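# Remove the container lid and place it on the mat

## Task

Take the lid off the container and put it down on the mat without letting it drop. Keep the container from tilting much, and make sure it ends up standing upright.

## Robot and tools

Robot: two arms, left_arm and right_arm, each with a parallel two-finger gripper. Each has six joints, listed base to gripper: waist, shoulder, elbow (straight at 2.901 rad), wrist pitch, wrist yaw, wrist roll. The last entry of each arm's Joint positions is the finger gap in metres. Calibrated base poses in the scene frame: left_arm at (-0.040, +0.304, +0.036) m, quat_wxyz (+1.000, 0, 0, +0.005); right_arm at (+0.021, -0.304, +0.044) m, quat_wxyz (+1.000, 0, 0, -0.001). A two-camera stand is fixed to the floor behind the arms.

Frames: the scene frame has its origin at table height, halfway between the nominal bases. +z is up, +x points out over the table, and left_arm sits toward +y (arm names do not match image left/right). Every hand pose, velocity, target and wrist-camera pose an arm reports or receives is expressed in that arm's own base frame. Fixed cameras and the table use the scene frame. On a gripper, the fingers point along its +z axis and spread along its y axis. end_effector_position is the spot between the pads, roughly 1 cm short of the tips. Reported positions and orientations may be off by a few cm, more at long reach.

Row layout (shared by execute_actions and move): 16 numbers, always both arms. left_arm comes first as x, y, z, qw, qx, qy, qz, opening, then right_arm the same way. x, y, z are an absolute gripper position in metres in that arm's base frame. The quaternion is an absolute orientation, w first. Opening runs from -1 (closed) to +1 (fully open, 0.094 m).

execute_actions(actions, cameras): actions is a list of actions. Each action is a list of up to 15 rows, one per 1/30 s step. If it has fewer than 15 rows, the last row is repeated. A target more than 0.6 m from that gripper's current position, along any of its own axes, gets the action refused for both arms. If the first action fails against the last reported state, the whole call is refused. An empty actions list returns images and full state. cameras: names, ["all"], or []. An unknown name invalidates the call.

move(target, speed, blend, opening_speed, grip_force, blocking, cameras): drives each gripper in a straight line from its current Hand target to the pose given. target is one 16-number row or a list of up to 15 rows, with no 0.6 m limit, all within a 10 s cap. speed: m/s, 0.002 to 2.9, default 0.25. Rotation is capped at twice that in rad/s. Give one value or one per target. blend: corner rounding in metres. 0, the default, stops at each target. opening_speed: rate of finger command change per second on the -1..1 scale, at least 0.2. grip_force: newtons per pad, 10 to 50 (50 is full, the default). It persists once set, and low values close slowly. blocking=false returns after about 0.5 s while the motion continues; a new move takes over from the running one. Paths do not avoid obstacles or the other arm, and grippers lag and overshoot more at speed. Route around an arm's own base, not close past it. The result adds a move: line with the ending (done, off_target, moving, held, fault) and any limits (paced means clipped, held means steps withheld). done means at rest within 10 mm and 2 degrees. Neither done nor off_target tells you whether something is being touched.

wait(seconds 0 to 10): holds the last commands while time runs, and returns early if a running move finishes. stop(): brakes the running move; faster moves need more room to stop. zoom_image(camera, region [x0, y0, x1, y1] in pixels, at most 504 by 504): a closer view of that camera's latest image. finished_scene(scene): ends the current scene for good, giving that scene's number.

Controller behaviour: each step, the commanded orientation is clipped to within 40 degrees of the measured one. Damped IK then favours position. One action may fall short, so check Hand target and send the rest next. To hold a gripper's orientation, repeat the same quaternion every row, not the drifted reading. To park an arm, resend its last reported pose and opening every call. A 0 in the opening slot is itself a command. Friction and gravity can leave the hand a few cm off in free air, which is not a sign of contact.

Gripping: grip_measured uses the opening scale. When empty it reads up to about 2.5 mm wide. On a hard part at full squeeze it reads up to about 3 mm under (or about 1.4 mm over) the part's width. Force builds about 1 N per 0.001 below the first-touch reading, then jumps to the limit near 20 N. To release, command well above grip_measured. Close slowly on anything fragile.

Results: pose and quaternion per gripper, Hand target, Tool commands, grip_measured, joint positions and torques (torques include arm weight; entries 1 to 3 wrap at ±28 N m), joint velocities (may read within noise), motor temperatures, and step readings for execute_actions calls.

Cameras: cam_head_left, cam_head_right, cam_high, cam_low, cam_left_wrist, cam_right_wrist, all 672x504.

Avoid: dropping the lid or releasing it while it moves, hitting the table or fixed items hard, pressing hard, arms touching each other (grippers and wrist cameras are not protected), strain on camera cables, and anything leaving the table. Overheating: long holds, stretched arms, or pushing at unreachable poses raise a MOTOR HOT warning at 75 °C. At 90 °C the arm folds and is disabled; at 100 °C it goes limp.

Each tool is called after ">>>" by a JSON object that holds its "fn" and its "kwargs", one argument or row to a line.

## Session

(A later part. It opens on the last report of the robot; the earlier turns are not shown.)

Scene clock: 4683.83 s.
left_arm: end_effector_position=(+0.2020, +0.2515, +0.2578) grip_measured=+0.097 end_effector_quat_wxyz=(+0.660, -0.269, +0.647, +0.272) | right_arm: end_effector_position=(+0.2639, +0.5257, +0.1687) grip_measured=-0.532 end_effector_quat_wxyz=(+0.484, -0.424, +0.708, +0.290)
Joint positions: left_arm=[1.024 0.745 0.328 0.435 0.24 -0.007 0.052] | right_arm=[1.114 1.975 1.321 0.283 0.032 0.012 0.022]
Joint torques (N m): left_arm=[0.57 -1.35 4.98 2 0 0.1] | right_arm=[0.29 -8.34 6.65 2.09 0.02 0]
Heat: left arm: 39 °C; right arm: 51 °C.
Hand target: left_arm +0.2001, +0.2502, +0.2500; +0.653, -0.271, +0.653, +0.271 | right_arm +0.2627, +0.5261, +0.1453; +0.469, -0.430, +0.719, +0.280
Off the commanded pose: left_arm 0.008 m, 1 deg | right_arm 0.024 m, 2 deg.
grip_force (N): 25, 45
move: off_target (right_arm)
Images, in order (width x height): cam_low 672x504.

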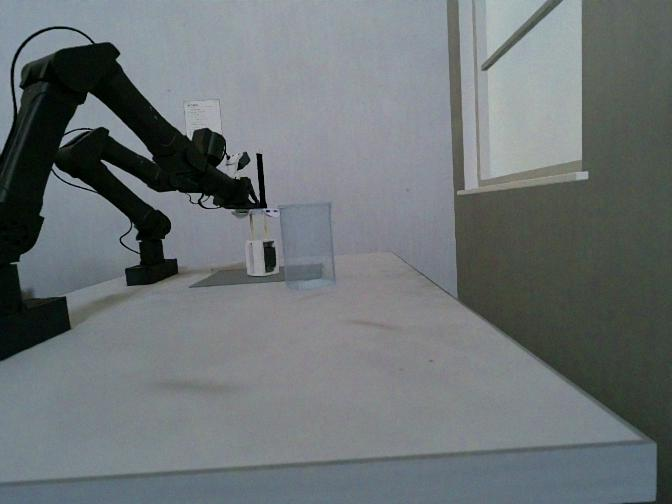

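>>> {"fn": "move", "kwargs": {
  "target": [
    [0.20, 0.25, 0.25, 0.6533,-0.2706,0.6533,0.2706, 0.1, 0.263, 0.527, 0.155, 0.4760, -0.4270, 0.7130, 0.2850, -0.2]
  ],
  "speed": 0.02,
  "opening_speed": 0.2,
  "cameras": ["cam_low"]
}}

>>> {"fn": "zoom_image", "kwargs": {
  "camera": "cam_low",
  "region": [180, 130, 340, 300]
}}

Scene clock: 4705.97 s.
left_arm: end_effector_position=(+0.2020, +0.2515, +0.2578) grip_measured=+0.097 end_effector_quat_wxyz=(+0.660, -0.269, +0.647, +0.272) | right_arm: end_effector_position=(+0.2639, +0.5258, +0.1688) grip_measured=-0.202 end_effector_quat_wxyz=(+0.484, -0.424, +0.708, +0.290)
Joint positions: left_arm=[1.024 0.745 0.328 0.435 0.24 -0.007 0.052] | right_arm=[1.114 1.975 1.321 0.283 0.032 0.012 0.037]
Joint torques (N m): left_arm=[0.44 -1.69 5.31 2 -0.02 0.09] | right_arm=[0.27 -9.14 6.74 2.16 0.01 -0.02]
Motor temperatures (°C): left_arm=[30 39 37 39 27 27 26] | right_arm=[27 40 37 50 28 28 31]
Heat: left arm: 39 °C; right arm: 50 °C.
Hand target: left_arm +0.2001, +0.2502, +0.2501; +0.653, -0.271, +0.653, +0.271 | right_arm +0.2629, +0.5266, +0.1551; +0.476, -0.427, +0.714, +0.285
Off the commanded pose: left_arm 0.008 m, 1 deg | right_arm 0.014 m, 1 deg.
grip_force (N): 25, 45
move: off_target (right_arm)
Images, in order (width x height): cam_low 672x504.

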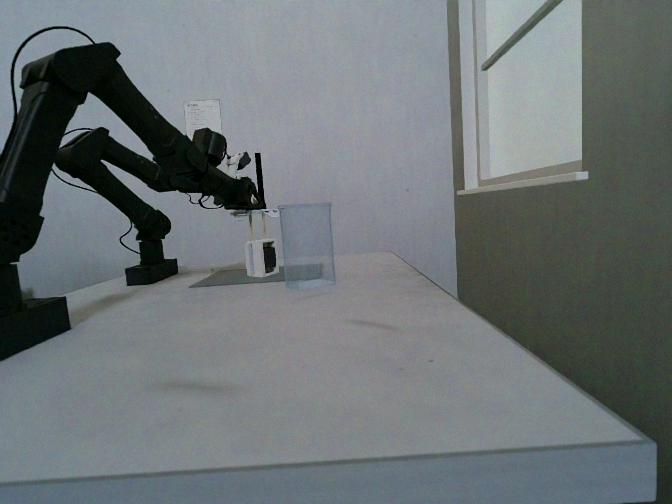

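Scaled by 2.965.

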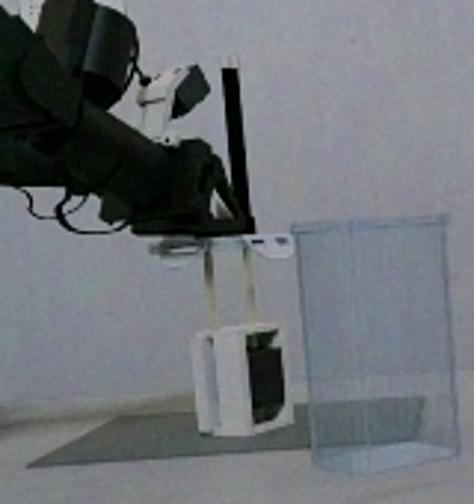

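>>> {"fn": "move", "kwargs": {
  "target": [0.2,0.25,0.25,0.6533,-0.2706,0.6533,0.2706,0.1,0.2639,0.5258,0.172,0.484,-0.424,0.708,0.29,0.25],
  "opening_speed": 0.3,
  "speed": 0.05,
  "cameras": ["cam_right_wrist","cam_low"]
}}

Scene clock: 4778.63 s.
left_arm: end_effector_position=(+0.2020, +0.2515, +0.2578) grip_measured=+0.097 end_effector_quat_wxyz=(+0.660, -0.269, +0.647, +0.272) | right_arm: end_effector_position=(+0.2639, +0.5258, +0.1688) grip_measured=+0.248 end_effector_quat_wxyz=(+0.484, -0.424, +0.708, +0.290)
Joint positions: left_arm=[1.024 0.745 0.328 0.435 0.24 -0.007 0.052] | right_arm=[1.114 1.975 1.321 0.283 0.032 0.012 0.059]
Joint torques (N m): left_arm=[0.49 -1.73 5.01 2.06 0.05 0.09] | right_arm=[-0.01 -11.18 7.66 1.99 -0.02 -0.04]
Heat: left arm: 39 °C; right arm: 49 °C.
Hand target: left_arm +0.2001, +0.2502, +0.2501; +0.653, -0.271, +0.653, +0.271 | right_arm +0.2640, +0.5258, +0.1720; +0.484, -0.424, +0.708, +0.290
Off the commanded pose: left_arm 0.008 m, 1 deg | right_arm 0.003 m, 0 deg.
grip_force (N): 25, 45
move: done
Images, in order (width x height): cam_low 672x504, cam_right_wrist 672x504.

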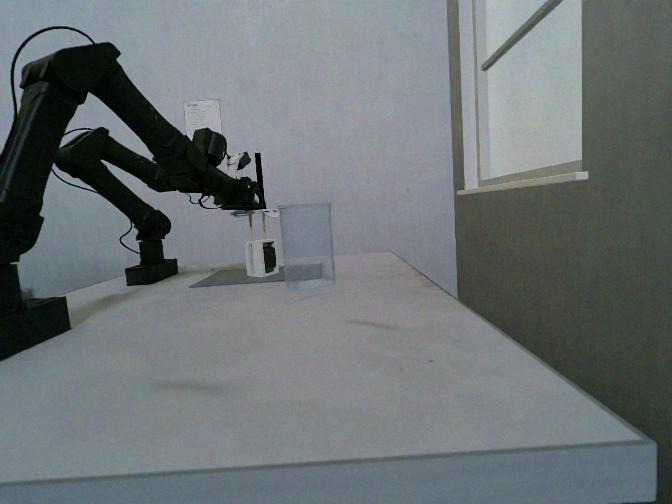

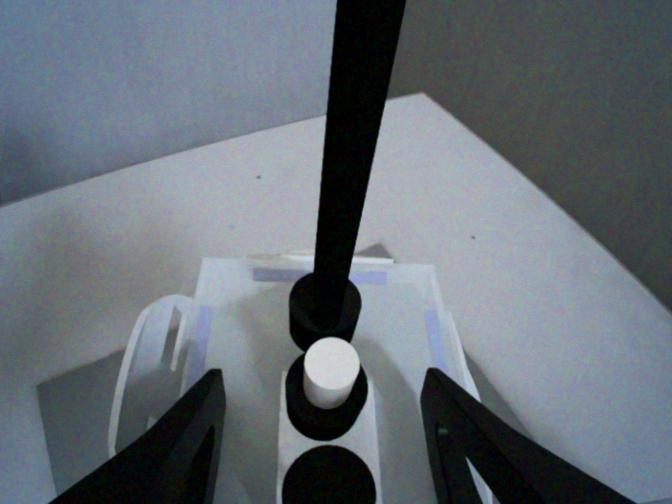

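>>> {"fn": "move", "kwargs": {
  "target": [
    [0.2,0.25,0.25,0.6533,-0.2706,0.6533,0.2706,0.1,0.204,0.418,0.218,0.484,-0.424,0.708,0.29,0.25],
    [0.2,0.25,0.25,0.6533,-0.2706,0.6533,0.2706,0.1,0.204,0.30,0.27,0.484,-0.424,0.708,0.29,0.25]
  ],
  "speed": 0.06,
  "cameras": ["cam_high","cam_low"]
}}

Scene clock: 4790.97 s.
left_arm: end_effector_position=(+0.2020, +0.2515, +0.2577) grip_measured=+0.097 end_effector_quat_wxyz=(+0.659, -0.269, +0.647, +0.272) | right_arm: end_effector_position=(+0.2072, +0.3049, +0.2741) grip_measured=+0.248 end_effector_quat_wxyz=(+0.490, -0.420, +0.705, +0.292)
Joint positions: left_arm=[1.024 0.745 0.328 0.435 0.24 -0.007 0.052] | right_arm=[0.884 1.028 0.856 -0.189 -0.178 -0.066 0.059]
Joint torques (N m): left_arm=[0.46 -1.57 5.48 2.05 0.03 0.07] | right_arm=[-0.44 -3.89 6.86 1.84 -0.12 -0.1]
Heat: left arm: 39 °C; right arm: 49 °C.
Hand target: left_arm +0.2001, +0.2502, +0.2500; +0.653, -0.271, +0.653, +0.271 | right_arm +0.2040, +0.3003, +0.2700; +0.484, -0.424, +0.708, +0.290
Off the commanded pose: left_arm 0.008 m, 1 deg | right_arm 0.007 m, 1 deg.
grip_force (N): 25, 45
move: done
Images, in order (width x height): cam_high 672x504, cam_low 672x504.

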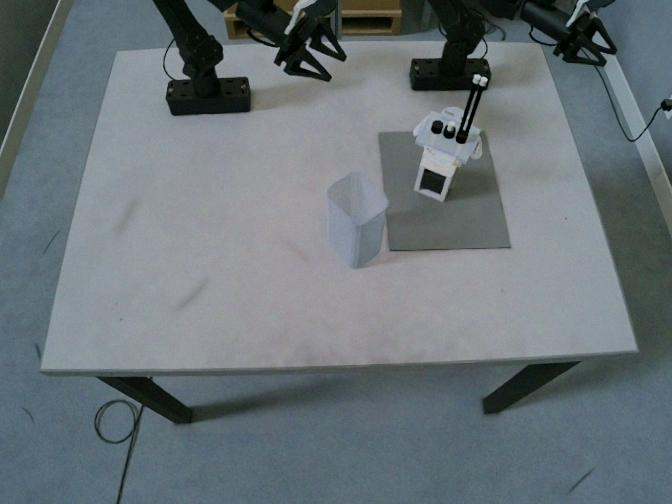

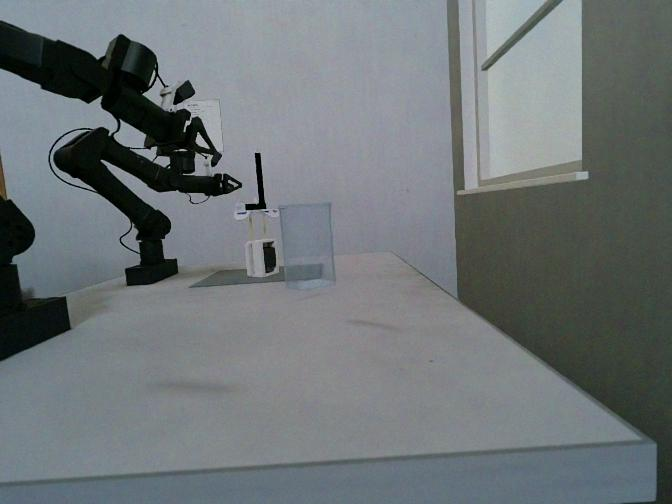

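Standing. End practice scene.

>>> {"fn": "finished_scene", "kwargs": {
  "scene": 1
}}

The scene is finished: the task was done.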